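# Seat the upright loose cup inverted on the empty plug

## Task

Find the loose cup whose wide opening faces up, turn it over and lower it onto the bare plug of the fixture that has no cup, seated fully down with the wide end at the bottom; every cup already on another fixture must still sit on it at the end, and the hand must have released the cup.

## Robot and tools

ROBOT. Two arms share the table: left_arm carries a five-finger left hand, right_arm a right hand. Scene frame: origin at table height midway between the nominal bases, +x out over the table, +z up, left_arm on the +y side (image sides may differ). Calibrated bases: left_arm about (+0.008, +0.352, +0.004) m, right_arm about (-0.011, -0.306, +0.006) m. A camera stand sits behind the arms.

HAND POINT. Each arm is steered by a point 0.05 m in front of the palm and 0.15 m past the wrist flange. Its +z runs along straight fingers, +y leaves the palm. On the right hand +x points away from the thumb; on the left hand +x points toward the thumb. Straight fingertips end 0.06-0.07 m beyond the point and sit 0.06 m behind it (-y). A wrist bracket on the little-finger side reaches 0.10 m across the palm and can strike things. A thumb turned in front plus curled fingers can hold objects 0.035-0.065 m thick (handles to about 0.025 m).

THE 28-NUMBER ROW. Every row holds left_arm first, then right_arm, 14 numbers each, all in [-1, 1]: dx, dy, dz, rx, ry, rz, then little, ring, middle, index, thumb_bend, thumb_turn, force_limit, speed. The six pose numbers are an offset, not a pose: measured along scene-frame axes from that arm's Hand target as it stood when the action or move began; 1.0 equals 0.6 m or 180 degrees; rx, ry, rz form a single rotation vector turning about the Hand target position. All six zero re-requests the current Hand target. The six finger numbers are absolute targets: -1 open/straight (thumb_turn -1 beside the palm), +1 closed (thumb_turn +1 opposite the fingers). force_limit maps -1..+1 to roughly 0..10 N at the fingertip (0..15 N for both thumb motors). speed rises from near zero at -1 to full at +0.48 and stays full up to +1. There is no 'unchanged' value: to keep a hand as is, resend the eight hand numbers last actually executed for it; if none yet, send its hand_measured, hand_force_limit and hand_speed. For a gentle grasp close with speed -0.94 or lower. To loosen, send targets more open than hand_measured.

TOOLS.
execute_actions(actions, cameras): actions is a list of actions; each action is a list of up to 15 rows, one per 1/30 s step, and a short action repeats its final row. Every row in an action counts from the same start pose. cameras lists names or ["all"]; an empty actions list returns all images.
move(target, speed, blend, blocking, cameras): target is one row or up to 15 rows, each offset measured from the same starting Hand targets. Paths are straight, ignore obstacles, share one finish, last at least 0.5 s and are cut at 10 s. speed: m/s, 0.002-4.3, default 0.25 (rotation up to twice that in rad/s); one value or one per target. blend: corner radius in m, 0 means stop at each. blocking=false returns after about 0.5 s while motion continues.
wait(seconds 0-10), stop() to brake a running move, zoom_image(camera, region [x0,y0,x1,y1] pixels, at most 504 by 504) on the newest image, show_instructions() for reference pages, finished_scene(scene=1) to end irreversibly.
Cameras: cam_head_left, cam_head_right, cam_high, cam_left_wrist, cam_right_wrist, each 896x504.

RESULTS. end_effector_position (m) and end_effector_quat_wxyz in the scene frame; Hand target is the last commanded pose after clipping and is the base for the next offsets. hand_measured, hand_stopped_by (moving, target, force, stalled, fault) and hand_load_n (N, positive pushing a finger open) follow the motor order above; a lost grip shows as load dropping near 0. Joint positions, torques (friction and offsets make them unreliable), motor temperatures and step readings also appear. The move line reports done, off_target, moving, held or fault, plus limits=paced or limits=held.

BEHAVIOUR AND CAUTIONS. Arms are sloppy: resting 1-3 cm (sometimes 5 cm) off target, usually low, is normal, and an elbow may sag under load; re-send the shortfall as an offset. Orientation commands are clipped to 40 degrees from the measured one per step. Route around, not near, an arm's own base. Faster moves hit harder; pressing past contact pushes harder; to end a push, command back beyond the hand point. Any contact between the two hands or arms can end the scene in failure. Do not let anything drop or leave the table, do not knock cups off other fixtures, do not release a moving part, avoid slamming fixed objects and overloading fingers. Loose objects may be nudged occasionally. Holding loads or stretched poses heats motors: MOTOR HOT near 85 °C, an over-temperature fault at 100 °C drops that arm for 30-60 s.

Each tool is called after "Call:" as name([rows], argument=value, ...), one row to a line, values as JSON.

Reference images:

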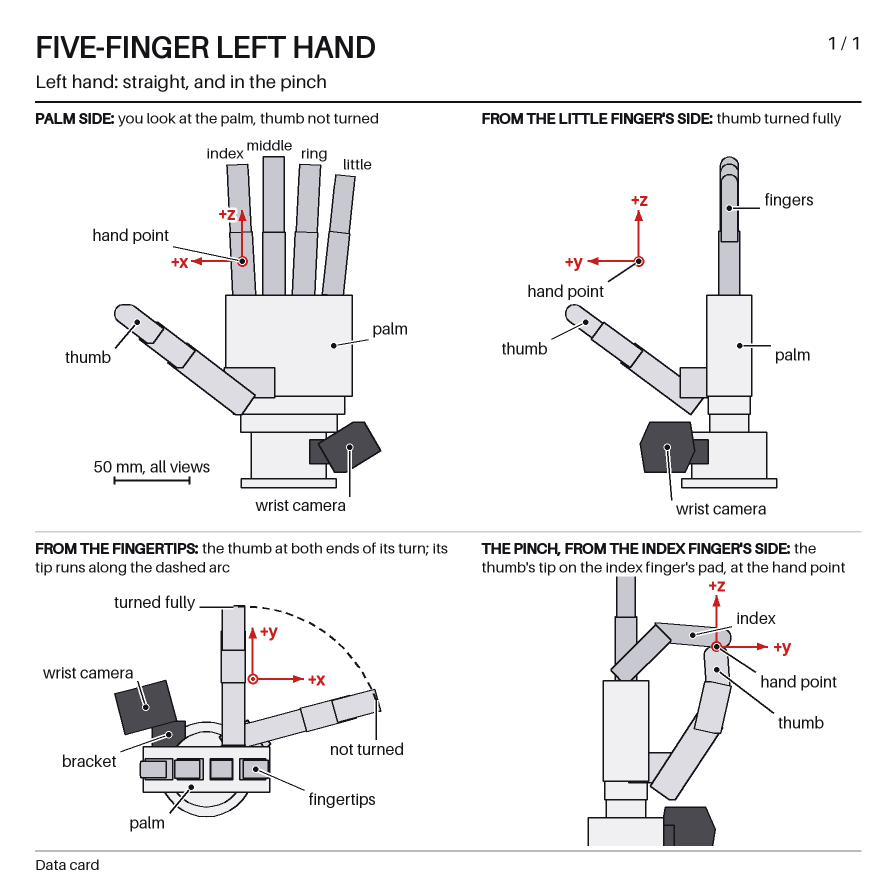

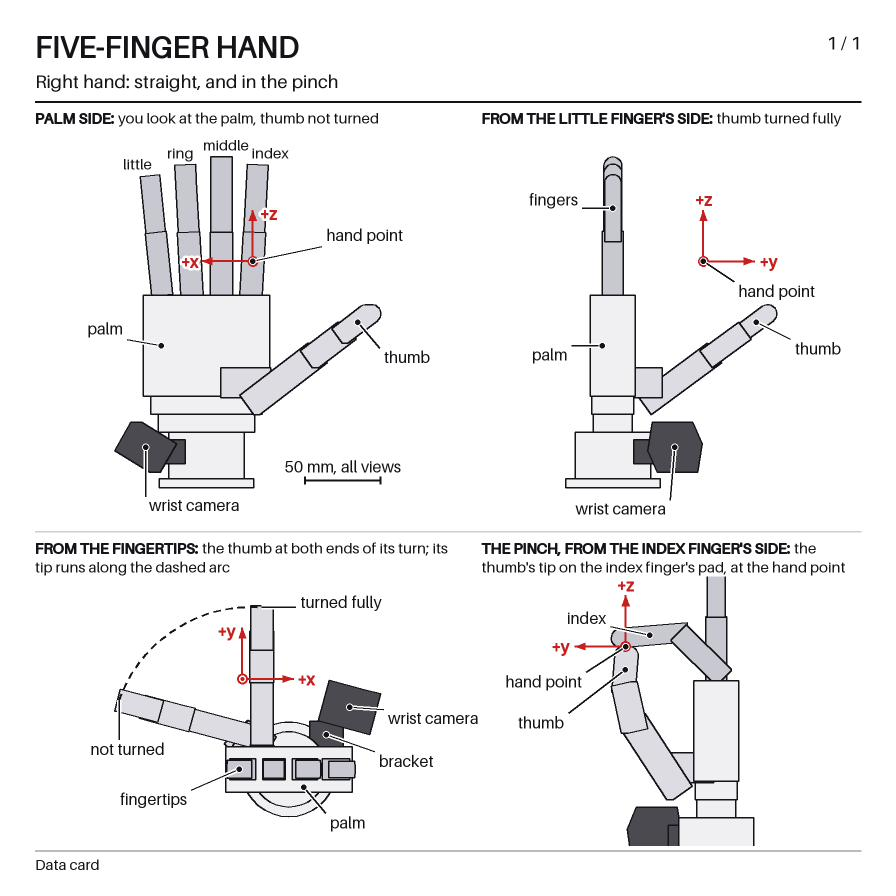

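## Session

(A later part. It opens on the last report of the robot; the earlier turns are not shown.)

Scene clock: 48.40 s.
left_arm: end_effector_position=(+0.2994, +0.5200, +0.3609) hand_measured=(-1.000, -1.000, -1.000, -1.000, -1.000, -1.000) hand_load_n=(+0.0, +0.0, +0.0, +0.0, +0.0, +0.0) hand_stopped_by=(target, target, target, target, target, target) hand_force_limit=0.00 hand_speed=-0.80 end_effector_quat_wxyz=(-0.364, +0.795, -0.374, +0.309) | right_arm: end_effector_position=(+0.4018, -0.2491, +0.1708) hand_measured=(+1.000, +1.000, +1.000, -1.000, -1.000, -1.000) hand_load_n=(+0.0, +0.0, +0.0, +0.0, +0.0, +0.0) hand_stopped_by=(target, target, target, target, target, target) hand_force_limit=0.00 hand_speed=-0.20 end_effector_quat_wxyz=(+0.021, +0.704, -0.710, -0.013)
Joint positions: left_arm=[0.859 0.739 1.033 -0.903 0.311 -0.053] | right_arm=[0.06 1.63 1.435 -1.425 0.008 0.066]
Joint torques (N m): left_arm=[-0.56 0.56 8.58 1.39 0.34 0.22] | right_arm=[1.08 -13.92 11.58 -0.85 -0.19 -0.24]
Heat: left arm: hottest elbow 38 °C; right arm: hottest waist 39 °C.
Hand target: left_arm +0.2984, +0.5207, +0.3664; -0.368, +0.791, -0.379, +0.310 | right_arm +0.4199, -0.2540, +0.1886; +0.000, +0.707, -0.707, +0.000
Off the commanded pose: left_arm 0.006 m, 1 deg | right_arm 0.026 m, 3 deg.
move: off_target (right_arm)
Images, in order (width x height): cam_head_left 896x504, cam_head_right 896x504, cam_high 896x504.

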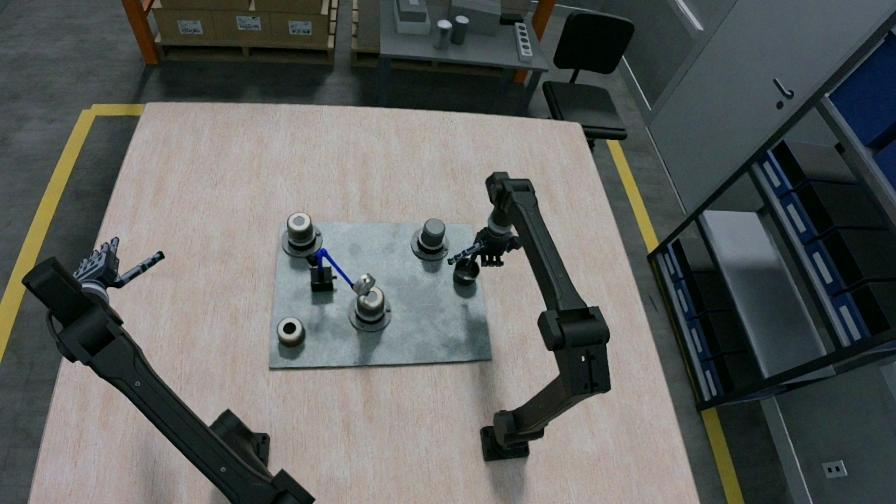

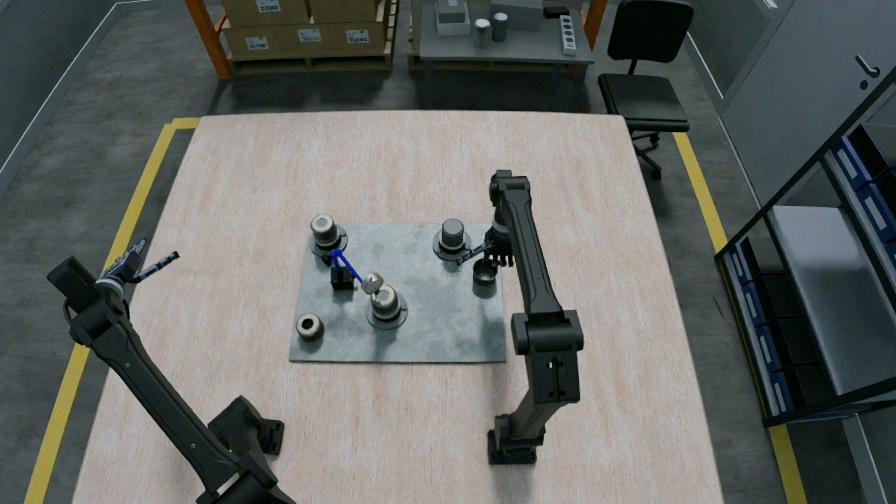

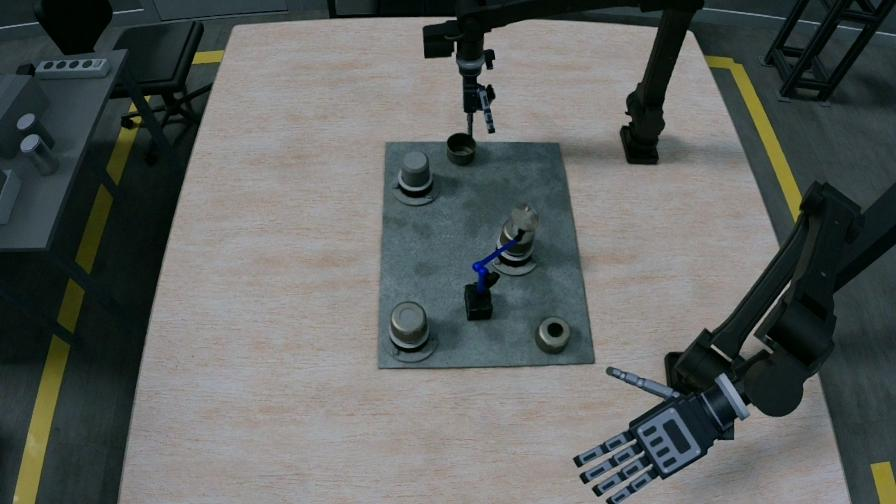

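Call:
move(target=[0,0,0,0,0,0,-1,-1,-1,-1,-1,-1,0,-0.8, 0.010,-0.012,-0.075,0,0,0,1,1,1,-1,-1,-1,0,-0.2], speed=0.12, cameras=["cam_head_right", "cam_high", "cam_head_left"])

Call:
zoom_image(camera="cam_high", region=[420, 60, 540, 180])

Call:
zoom_image(camera="cam_head_left", region=[420, 210, 540, 310])

Call:
zoom_image(camera="cam_head_right", region=[440, 210, 540, 310])

Scene clock: 53.90 s.
left_arm: end_effector_position=(+0.2994, +0.5200, +0.3609) hand_measured=(-1.000, -1.000, -1.000, -1.000, -1.000, -1.000) hand_load_n=(+0.0, +0.0, +0.0, +0.0, +0.0, +0.0) hand_stopped_by=(target, target, target, target, target, target) hand_force_limit=0.00 hand_speed=-0.80 end_effector_quat_wxyz=(-0.364, +0.795, -0.374, +0.309) | right_arm: end_effector_position=(+0.4191, -0.2603, +0.1429) hand_measured=(+1.000, +1.000, +1.000, -1.000, -1.000, -1.000) hand_load_n=(+0.0, +0.0, +0.0, +0.0, +0.0, +0.0) hand_stopped_by=(target, target, target, target, target, target) hand_force_limit=0.00 hand_speed=-0.20 end_effector_quat_wxyz=(+0.012, +0.700, -0.714, -0.006)
Joint positions: left_arm=[0.859 0.739 1.033 -0.903 0.311 -0.053] | right_arm=[0.034 1.671 1.417 -1.342 0.008 0.051]
Joint torques (N m): left_arm=[0.32 0.44 8.73 1.28 0.32 0.23] | right_arm=[1.2 -14.68 7.3 0.35 -0.2 -0.23]
Heat: left arm: hottest elbow 38 °C; right arm: hottest waist 39 °C.
Hand target: left_arm +0.2984, +0.5207, +0.3664; -0.368, +0.791, -0.379, +0.310 | right_arm +0.4259, -0.2612, +0.1436; +0.000, +0.707, -0.707, +0.000
Off the commanded pose: left_arm 0.006 m, 1 deg | right_arm 0.007 m, 2 deg.
move: done
Images, in order (width x height): cam_head_left 896x504, cam_head_right 896x504, cam_high 896x504.

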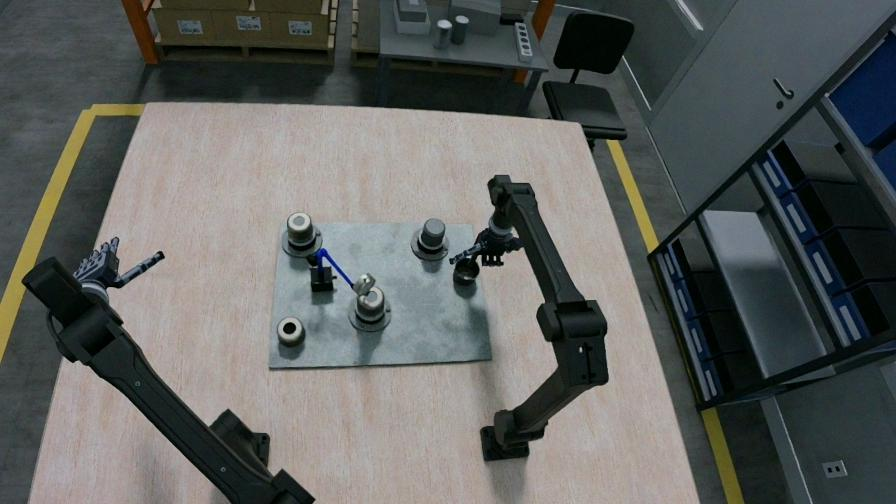

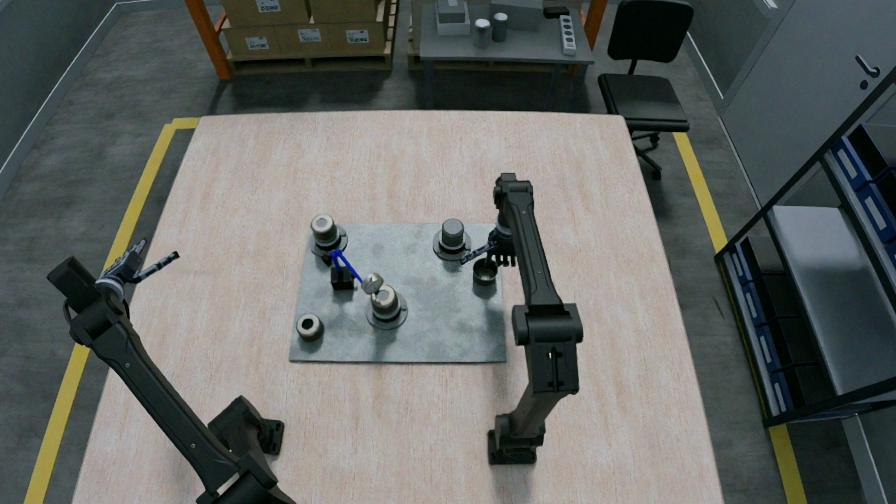

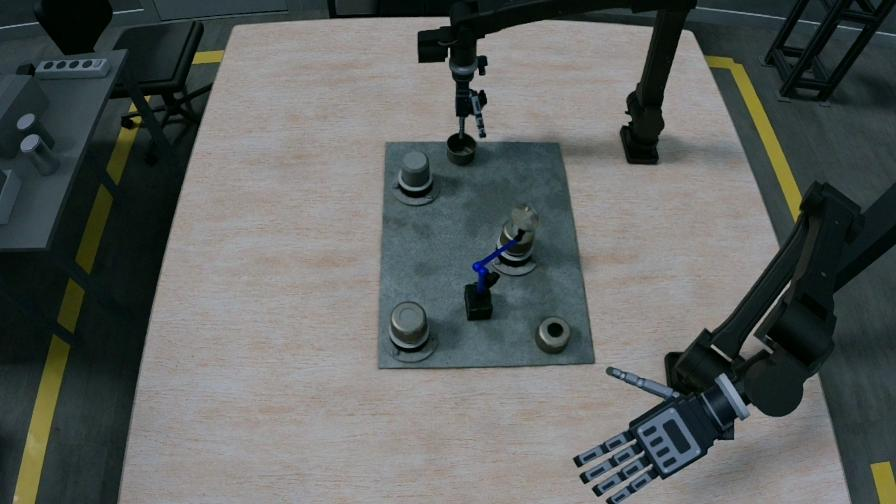

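Scaled by 4.200 from the camera's 896x504 image, which has a finer 1280x720 frame.

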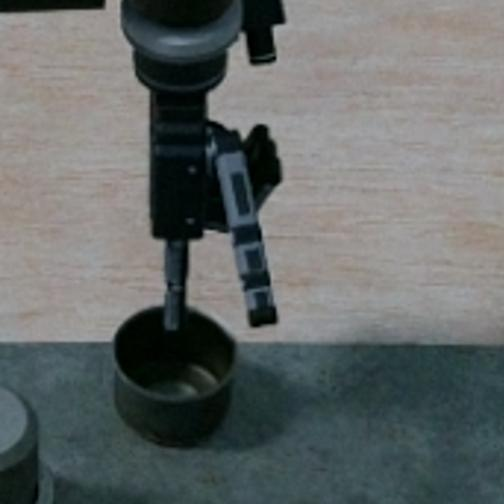

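Scaled by 4.200 from the camera's 896x504 image, which has a finer 1280x720 frame.

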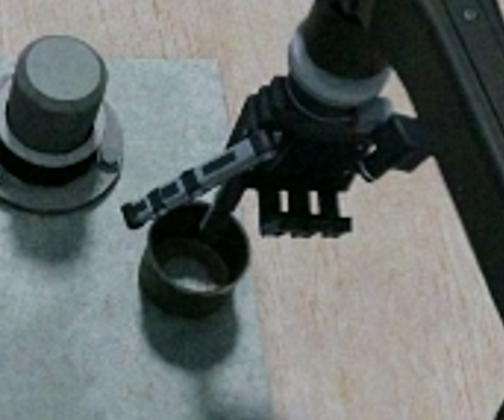

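Scaled by 5.040 from the camera's 896x504 image, which has a finer 1280x720 frame.

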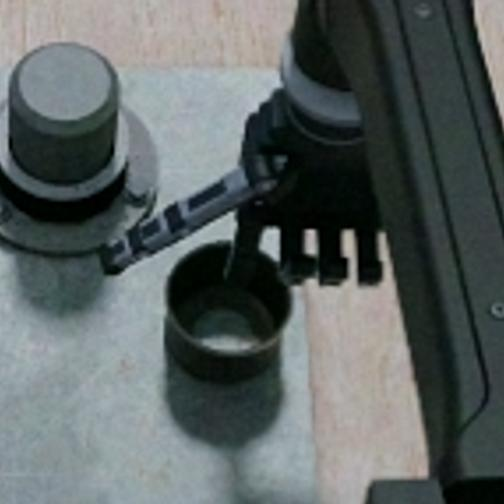

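Call:
move(target=[0,0,0,0,0,0,-1,-1,-1,-1,-1,-1,0,-0.8, -0.010,0.0,-0.075,0,0,0,1,1,1,-1,-1,-1,0,-0.2], speed=0.1, cameras=["cam_head_right", "cam_high", "cam_head_left"])

Call:
zoom_image(camera="cam_high", region=[420, 60, 540, 180])

Call:
zoom_image(camera="cam_head_left", region=[420, 210, 540, 310])

Call:
zoom_image(camera="cam_head_right", region=[440, 210, 540, 310])

Scene clock: 56.70 s.
left_arm: end_effector_position=(+0.2994, +0.5200, +0.3609) hand_measured=(-1.000, -1.000, -1.000, -1.000, -1.000, -1.000) hand_load_n=(+0.0, +0.0, +0.0, +0.0, +0.0, +0.0) hand_stopped_by=(target, target, target, target, target, target) hand_force_limit=0.00 hand_speed=-0.80 end_effector_quat_wxyz=(-0.364, +0.795, -0.374, +0.309) | right_arm: end_effector_position=(+0.4131, -0.2605, +0.0977) hand_measured=(+1.000, +1.000, +1.000, -1.000, -1.000, -1.000) hand_load_n=(+0.0, +0.0, +0.0, +0.0, +0.0, +0.0) hand_stopped_by=(target, target, target, target, target, target) hand_force_limit=0.00 hand_speed=-0.20 end_effector_quat_wxyz=(+0.012, +0.700, -0.714, -0.006)
Joint positions: left_arm=[0.859 0.739 1.033 -0.903 0.311 -0.053] | right_arm=[0.034 1.693 1.32 -1.224 0.008 0.051]
Joint torques (N m): left_arm=[1.44 -0.21 8.64 1.07 0.29 0.18] | right_arm=[1.14 -14.56 6.97 0.35 -0.2 -0.23]
Heat: left arm: hottest elbow 38 °C; right arm: hottest waist 39 °C.
Hand target: left_arm +0.2984, +0.5207, +0.3664; -0.368, +0.791, -0.379, +0.310 | right_arm +0.4199, -0.2612, +0.0986; +0.000, +0.707, -0.707, +0.000
Off the commanded pose: left_arm 0.006 m, 1 deg | right_arm 0.007 m, 2 deg.
move: done
Images, in order (width x height): cam_head_left 896x504, cam_head_right 896x504, cam_high 896x504.

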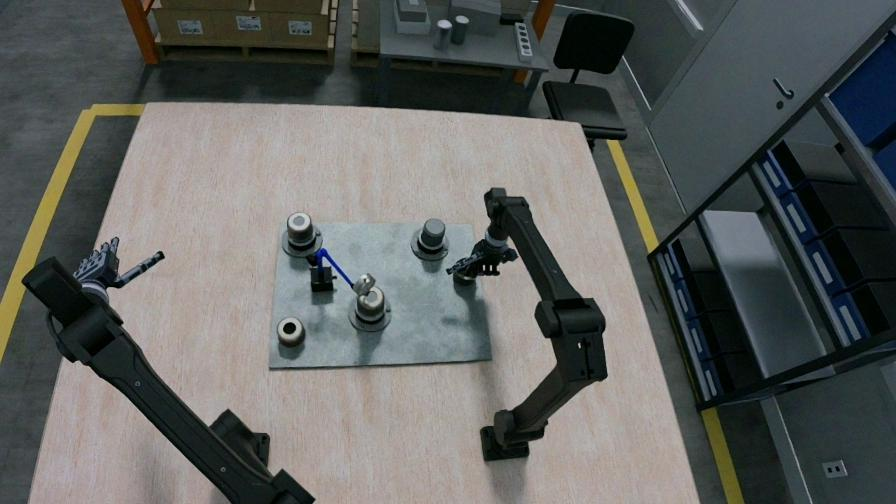

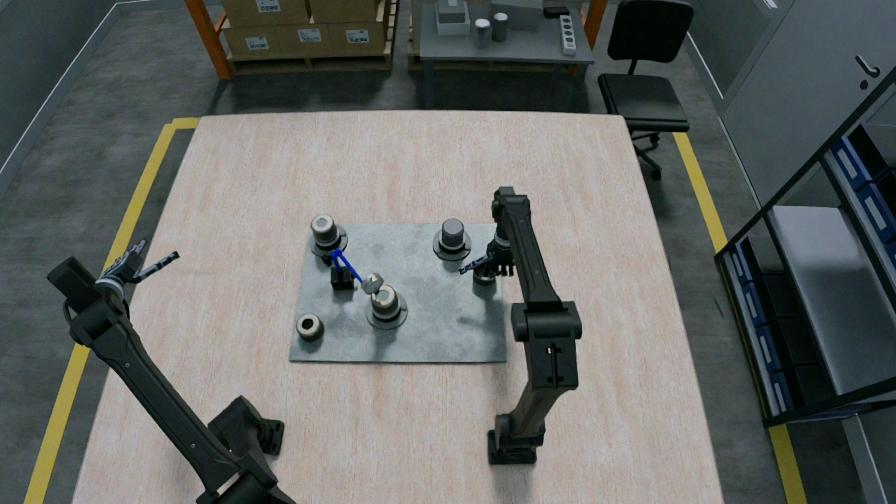

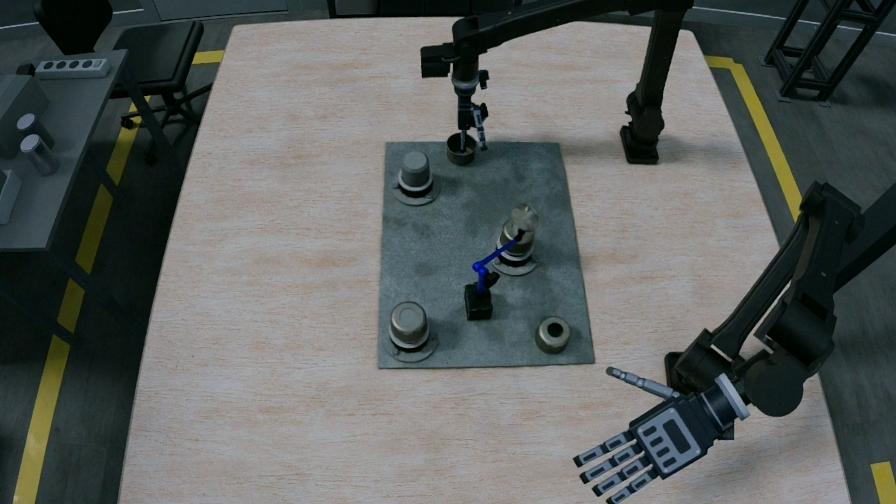

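Scaled by 4.200 from the camera's 896x504 image, which has a finer 1280x720 frame.

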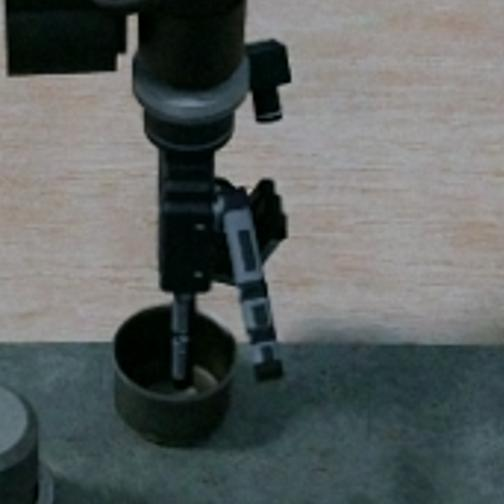

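Scaled by 4.200 from the camera's 896x504 image, which has a finer 1280x720 frame.

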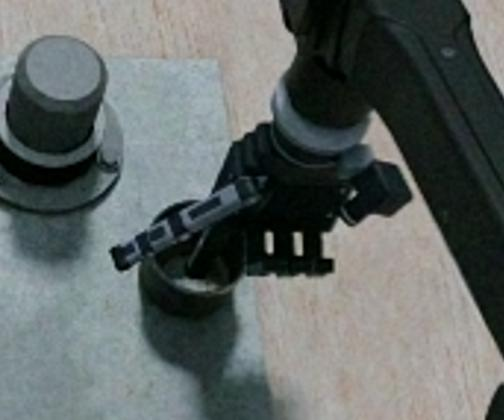

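Scaled by 5.040 from the camera's 896x504 image, which has a finer 1280x720 frame.

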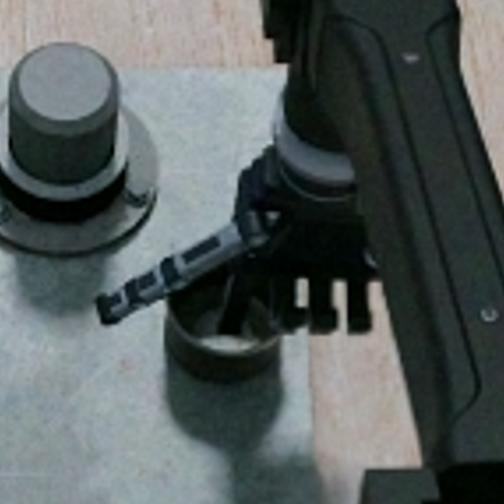

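Call:
move(target=[0,0,0,0,0,0,-1,-1,-1,-1,-1,-1,0,-0.8, -0.175,0.0,0.0,0,0,0,1,1,1,-1,-1,-1,0,-0.2], speed=0.08, cameras=["cam_head_right", "cam_high", "cam_head_left"])

Call:
zoom_image(camera="cam_high", region=[440, 60, 560, 180])

Call:
zoom_image(camera="cam_head_left", region=[420, 230, 540, 330])

Call:
zoom_image(camera="cam_head_right", region=[440, 230, 540, 330])

Scene clock: 59.70 s.
left_arm: end_effector_position=(+0.2994, +0.5200, +0.3609) hand_measured=(-1.000, -1.000, -1.000, -1.000, -1.000, -1.000) hand_load_n=(+0.0, +0.0, +0.0, +0.0, +0.0, +0.0) hand_stopped_by=(target, target, target, target, target, target) hand_force_limit=0.00 hand_speed=-0.80 end_effector_quat_wxyz=(-0.364, +0.795, -0.374, +0.309) | right_arm: end_effector_position=(+0.3124, -0.2632, +0.0918) hand_measured=(+1.000, +1.000, +1.000, -1.000, -1.000, -1.000) hand_load_n=(+0.0, +0.0, +0.0, +0.0, +0.0, +0.0) hand_stopped_by=(target, target, target, target, target, target) hand_force_limit=0.00 hand_speed=-0.20 end_effector_quat_wxyz=(+0.014, +0.701, -0.713, -0.007)
Joint positions: left_arm=[0.859 0.739 1.033 -0.903 0.311 -0.053] | right_arm=[0.036 1.455 1.018 -1.164 0.008 0.051]
Joint torques (N m): left_arm=[0.85 -1.14 8.7 1.35 0.34 0.26] | right_arm=[1.79 -12.22 6.45 0.05 -0.2 -0.14]
Heat: left arm: hottest elbow 38 °C; right arm: hottest waist 39 °C.
Hand target: left_arm +0.2984, +0.5207, +0.3664; -0.368, +0.791, -0.379, +0.310 | right_arm +0.3149, -0.2612, +0.0986; +0.000, +0.707, -0.707, +0.000
Off the commanded pose: left_arm 0.006 m, 1 deg | right_arm 0.008 m, 2 deg.
move: done
Images, in order (width x height): cam_head_left 896x504, cam_head_right 896x504, cam_high 896x504.

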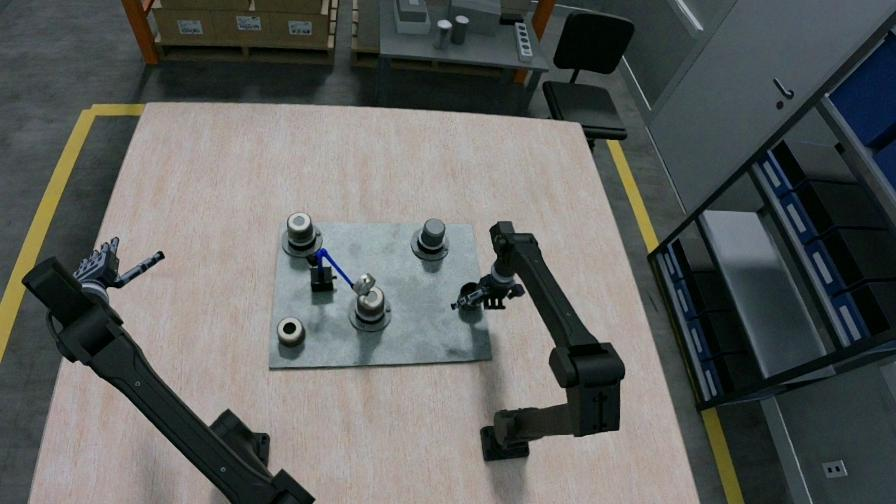

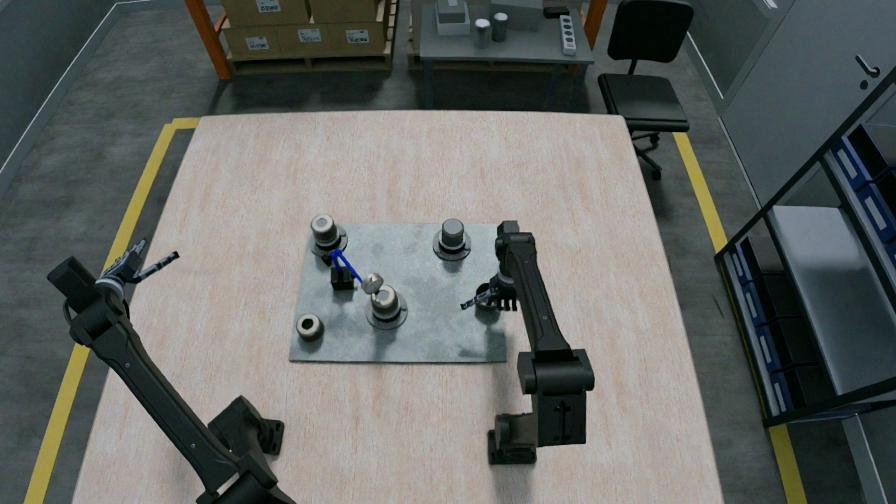

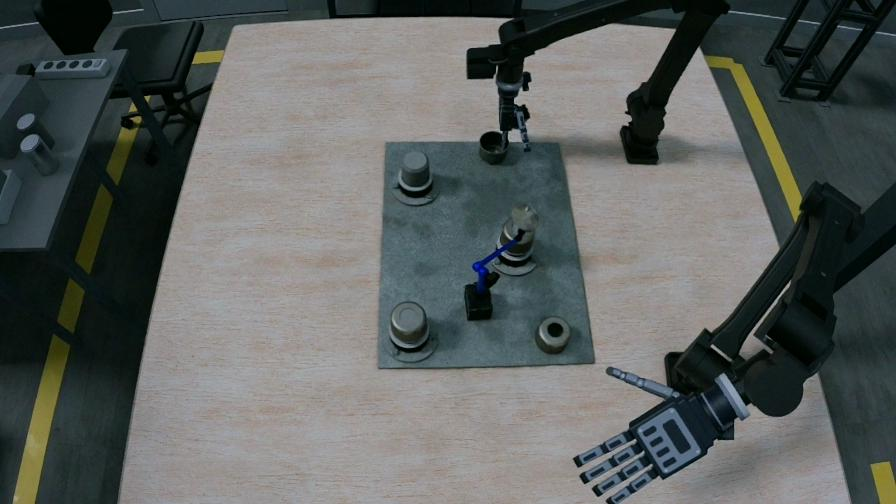

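Scaled by 4.200 from the camera's 896x504 image, which has a finer 1280x720 frame.

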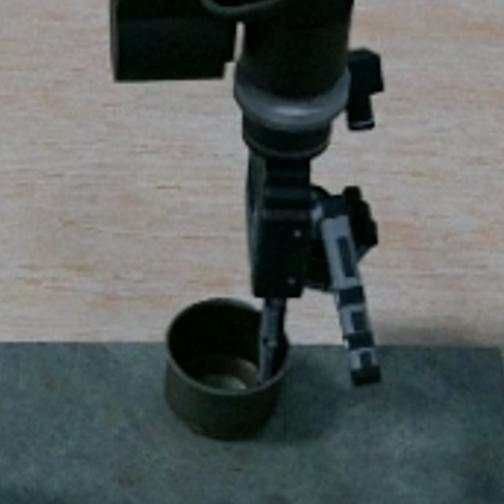

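Scaled by 4.200 from the camera's 896x504 image, which has a finer 1280x720 frame.

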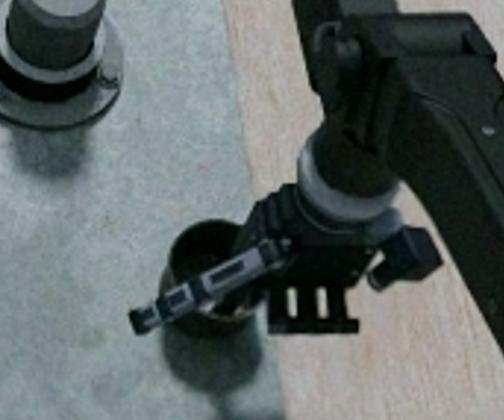

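Scaled by 5.040 from the camera's 896x504 image, which has a finer 1280x720 frame.

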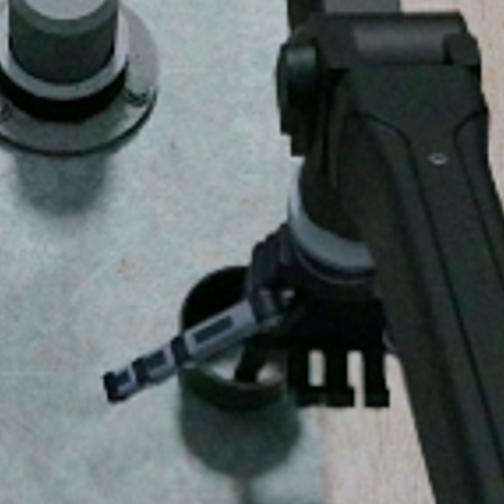

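Call:
move([
  [0,0,0,0,0,0,-1,-1,-1,-1,-1,-1,0,-0.8, 0,0,0.117,0,0,0,1,1,1,-1,-1,1,0,-0.2],
  [0,0,0,0,0,0,-1,-1,-1,-1,-1,-1,0,-0.8, 0.033,0.067,0.075,-0.2056,0,0,1,1,1,-1,-1,1,0,-0.2],
], speed=0.2, blend=[0.02,0], cameras=["cam_head_right", "cam_high", "cam_head_left", "cam_right_wrist"])

Call:
zoom_image(camera="cam_high", region=[440, 60, 560, 180])

Call:
zoom_image(camera="cam_head_left", region=[420, 230, 540, 330])

Call:
zoom_image(camera="cam_head_right", region=[440, 230, 540, 330])

Scene clock: 66.07 s.
left_arm: end_effector_position=(+0.2994, +0.5200, +0.3609) hand_measured=(-1.000, -1.000, -1.000, -1.000, -1.000, -1.000) hand_load_n=(+0.0, +0.0, +0.0, +0.0, +0.0, +0.0) hand_stopped_by=(target, target, target, target, target, target) hand_force_limit=0.00 hand_speed=-0.80 end_effector_quat_wxyz=(-0.364, +0.795, -0.374, +0.309) | right_arm: end_effector_position=(+0.3196, -0.2254, +0.1291) hand_measured=(+1.000, +1.000, +1.000, -1.000, -1.000, +1.000) hand_load_n=(+0.0, +0.0, +0.5, +0.0, +0.0, +0.0) hand_stopped_by=(target, target, target, target, target, target) hand_force_limit=0.00 hand_speed=-0.20 end_effector_quat_wxyz=(+0.236, +0.677, -0.664, +0.212)
Joint positions: left_arm=[0.859 0.739 1.033 -0.903 0.311 -0.053] | right_arm=[0.415 1.602 1.222 -1.511 0.571 0.488]
Joint torques (N m): left_arm=[-0.09 0.73 8.65 1.28 0.32 0.22] | right_arm=[2.08 -12.1 10.39 -1.59 0.48 0.11]
Heat: left arm: hottest elbow 38 °C; right arm: hottest waist 39 °C.
Hand target: left_arm +0.2984, +0.5207, +0.3664; -0.368, +0.791, -0.379, +0.310 | right_arm +0.3347, -0.2210, +0.1436; +0.225, +0.671, -0.671, +0.224
Off the commanded pose: left_arm 0.006 m, 1 deg | right_arm 0.021 m, 2 deg.
move: off_target (right_arm)
camera_calibration:
cam_right_wrist: T_world_to_cam=[[-0.953045, -0.193127, 0.233254, 0.224619], [-0.215379, 0.973739, -0.0737872, 0.297385], [-0.212878, -0.120561, -0.969612, 0.28646], [0, 0, 0, 1]] pos_world=[0.339104, -0.211659, 0.247305]
Images, in order (width x height): cam_head_left 896x504, cam_head_right 896x504, cam_high 896x504, cam_right_wrist 896x504.

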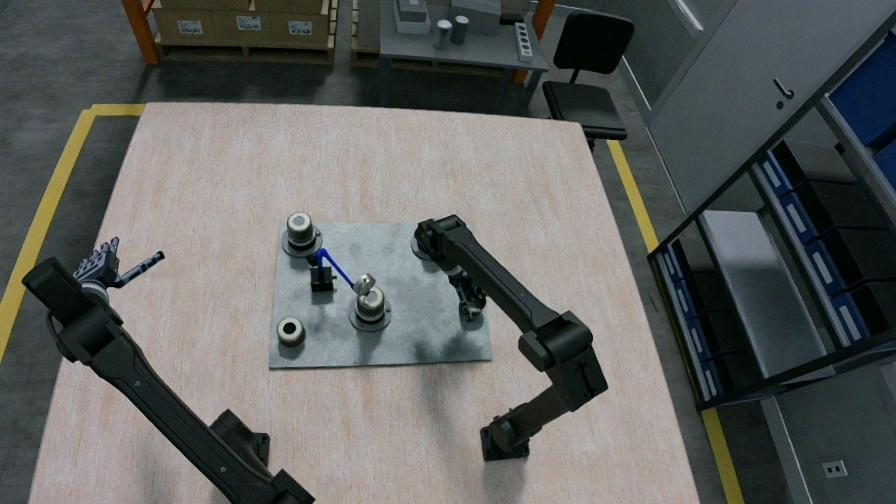

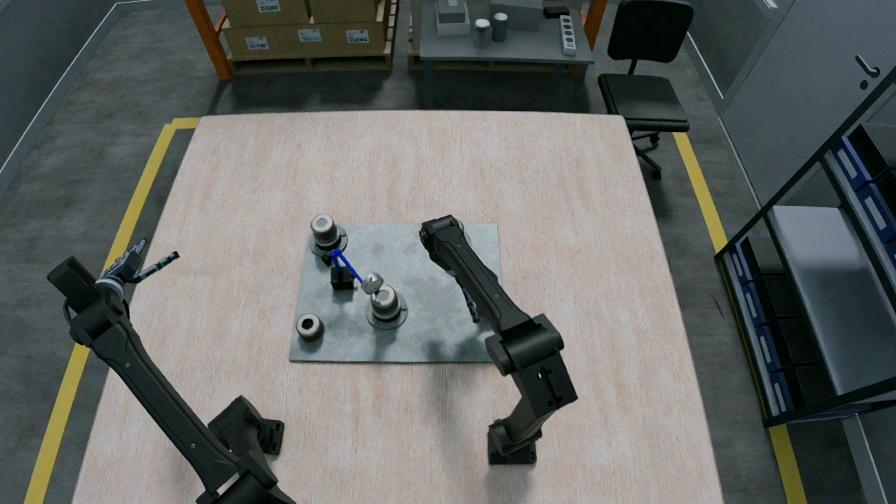

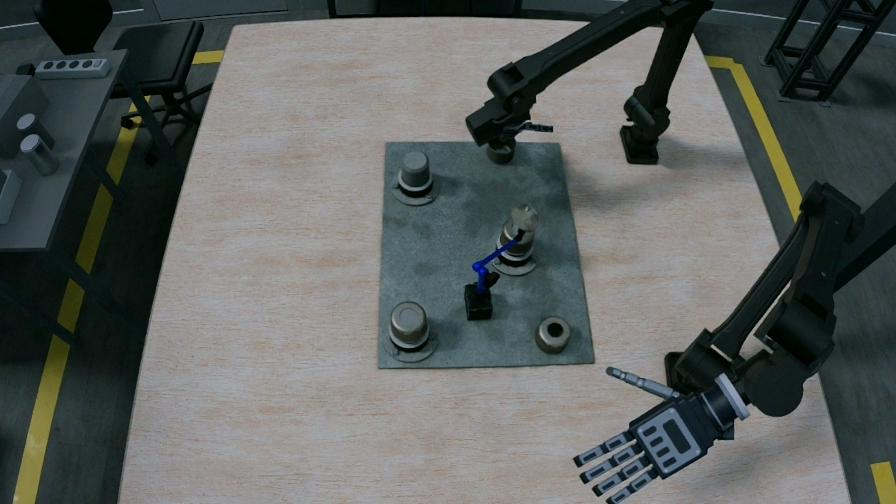

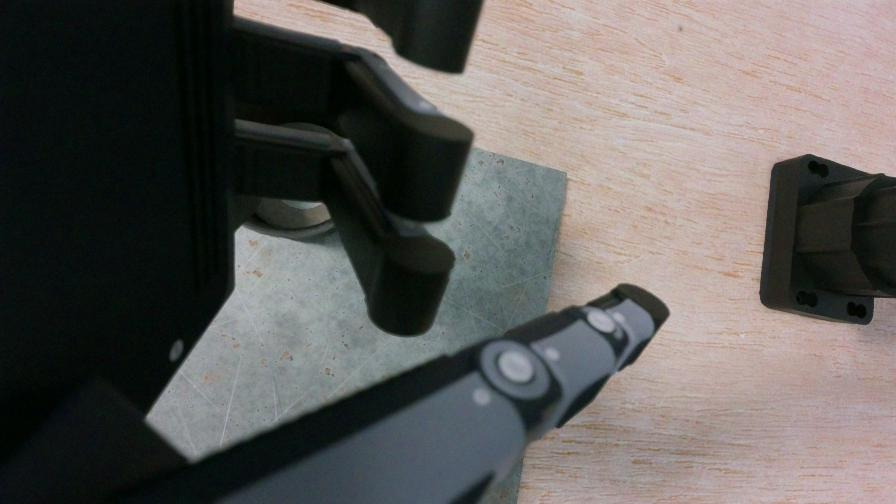

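Scaled by 4.200 from the camera's 896x504 image, which has a finer 1280x720 frame.

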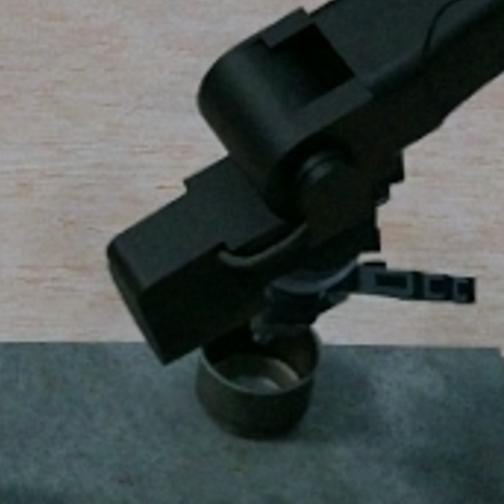

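Scaled by 4.200 from the camera's 896x504 image, which has a finer 1280x720 frame.

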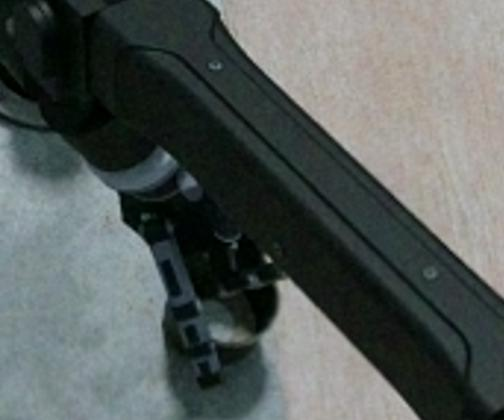

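Scaled by 5.040 from the camera's 896x504 image, which has a finer 1280x720 frame.

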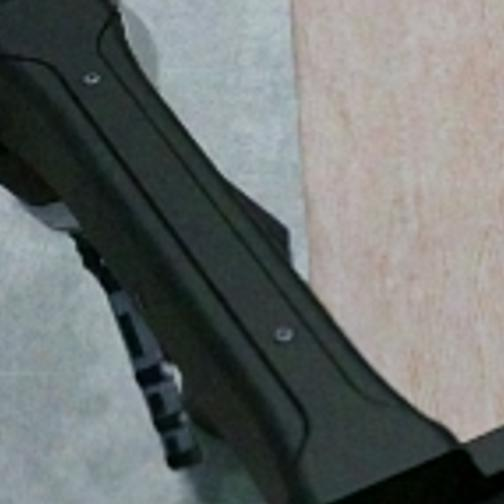

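Call:
move(target=[0,0,0,0,0,0,-1,-1,-1,-1,-1,-1,0,-0.8, -0.008,0.010,-0.062,0,0,0,1,1,1,-1,-1,1,0,-0.2], speed=0.1, cameras=["cam_right_wrist","cam_high", "cam_head_left"])

Call:
zoom_image(camera="cam_right_wrist", region=[180, 60, 480, 310])

Call:
zoom_image(camera="cam_high", region=[440, 60, 560, 180])

Call:
zoom_image(camera="cam_head_left", region=[420, 230, 540, 330])

Scene clock: 72.90 s.
left_arm: end_effector_position=(+0.2994, +0.5200, +0.3609) hand_measured=(-1.000, -1.000, -1.000, -1.000, -1.000, -1.000) hand_load_n=(+0.0, +0.0, +0.0, +0.0, +0.0, +0.0) hand_stopped_by=(target, target, target, target, target, target) hand_force_limit=0.00 hand_speed=-0.80 end_effector_quat_wxyz=(-0.364, +0.795, -0.374, +0.309) | right_arm: end_effector_position=(+0.3271, -0.2196, +0.1065) hand_measured=(+1.000, +1.000, +1.000, -1.000, -1.000, +1.000) hand_load_n=(+0.0, +0.0, +0.0, +0.0, +0.0, +0.0) hand_stopped_by=(target, target, target, target, target, target) hand_force_limit=0.00 hand_speed=-0.20 end_effector_quat_wxyz=(+0.230, +0.671, -0.670, +0.216)
Joint positions: left_arm=[0.859 0.739 1.033 -0.903 0.311 -0.053] | right_arm=[0.419 1.639 1.208 -1.453 0.571 0.508]
Joint torques (N m): left_arm=[1.03 0.26 8.61 1.4 0.31 0.18] | right_arm=[2.61 -12.51 6.34 -0.31 0.31 0.11]
Heat: left arm: hottest elbow 38 °C; right arm: hottest waist 39 °C.
Hand target: left_arm +0.2984, +0.5207, +0.3664; -0.368, +0.791, -0.379, +0.310 | right_arm +0.3299, -0.2150, +0.1064; +0.225, +0.671, -0.671, +0.224
Off the commanded pose: left_arm 0.006 m, 1 deg | right_arm 0.005 m, 1 deg.
move: done
camera_calibration:
cam_right_wrist: T_world_to_cam=[[-0.959409, -0.182898, 0.214671, 0.244444], [-0.202941, 0.9763, -0.0751869, 0.288424], [-0.195832, -0.115701, -0.973788, 0.262789], [0, 0, 0, 1]] pos_world=[0.344517, -0.206475, 0.225112]
Images, in order (width x height): cam_head_left 896x504, cam_high 896x504, cam_right_wrist 896x504.

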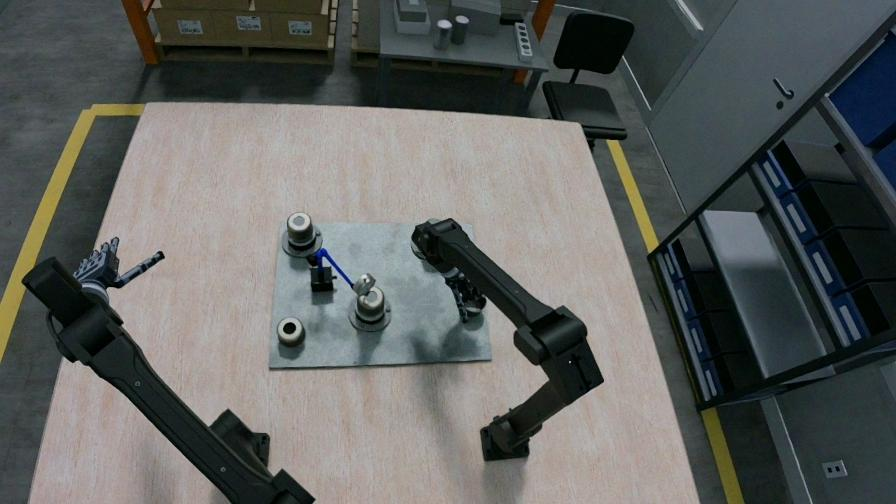

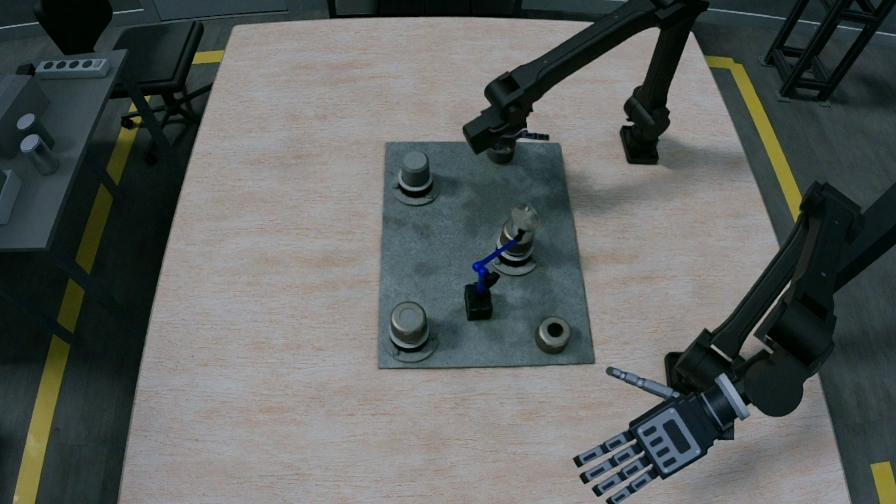

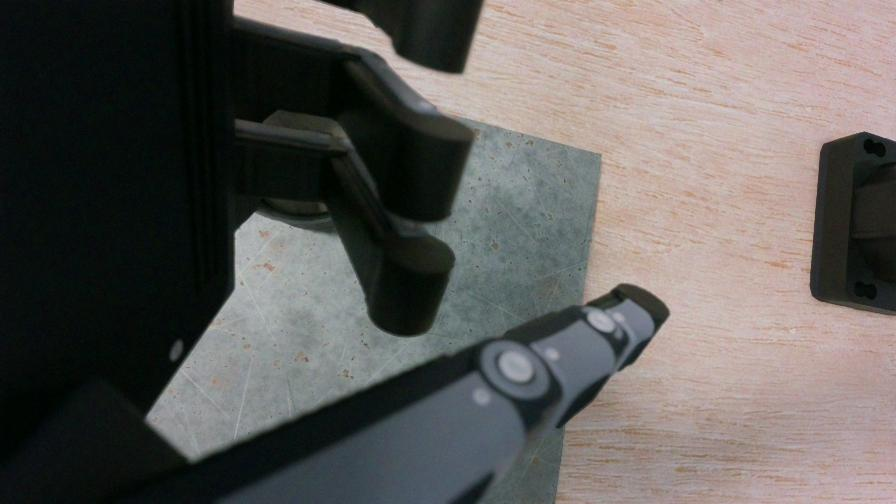

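Scaled by 1.680 from the camera's 896x504 image, which has a finer 1280x720 frame.

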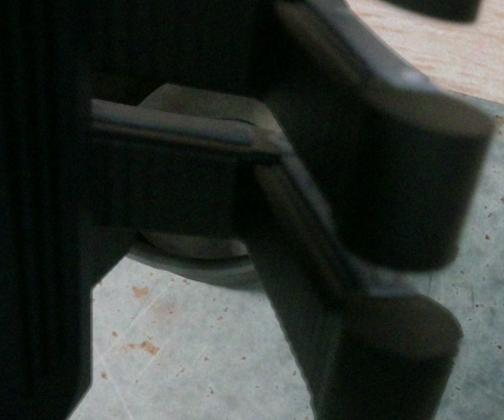

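Scaled by 4.200 from the camera's 896x504 image, which has a finer 1280x720 frame.

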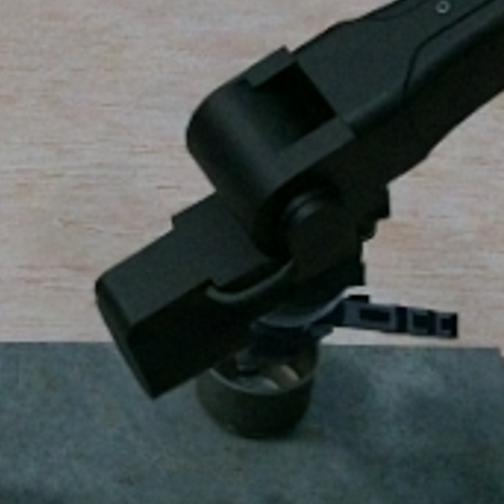

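Scaled by 4.200 from the camera's 896x504 image, which has a finer 1280x720 frame.

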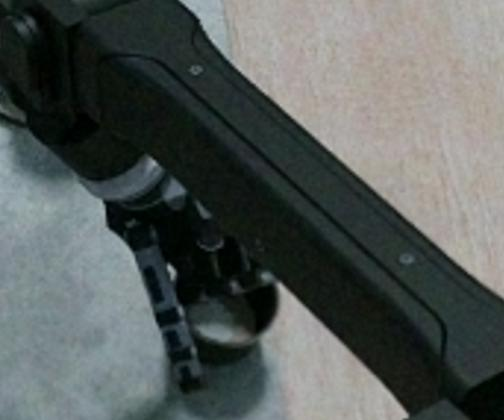

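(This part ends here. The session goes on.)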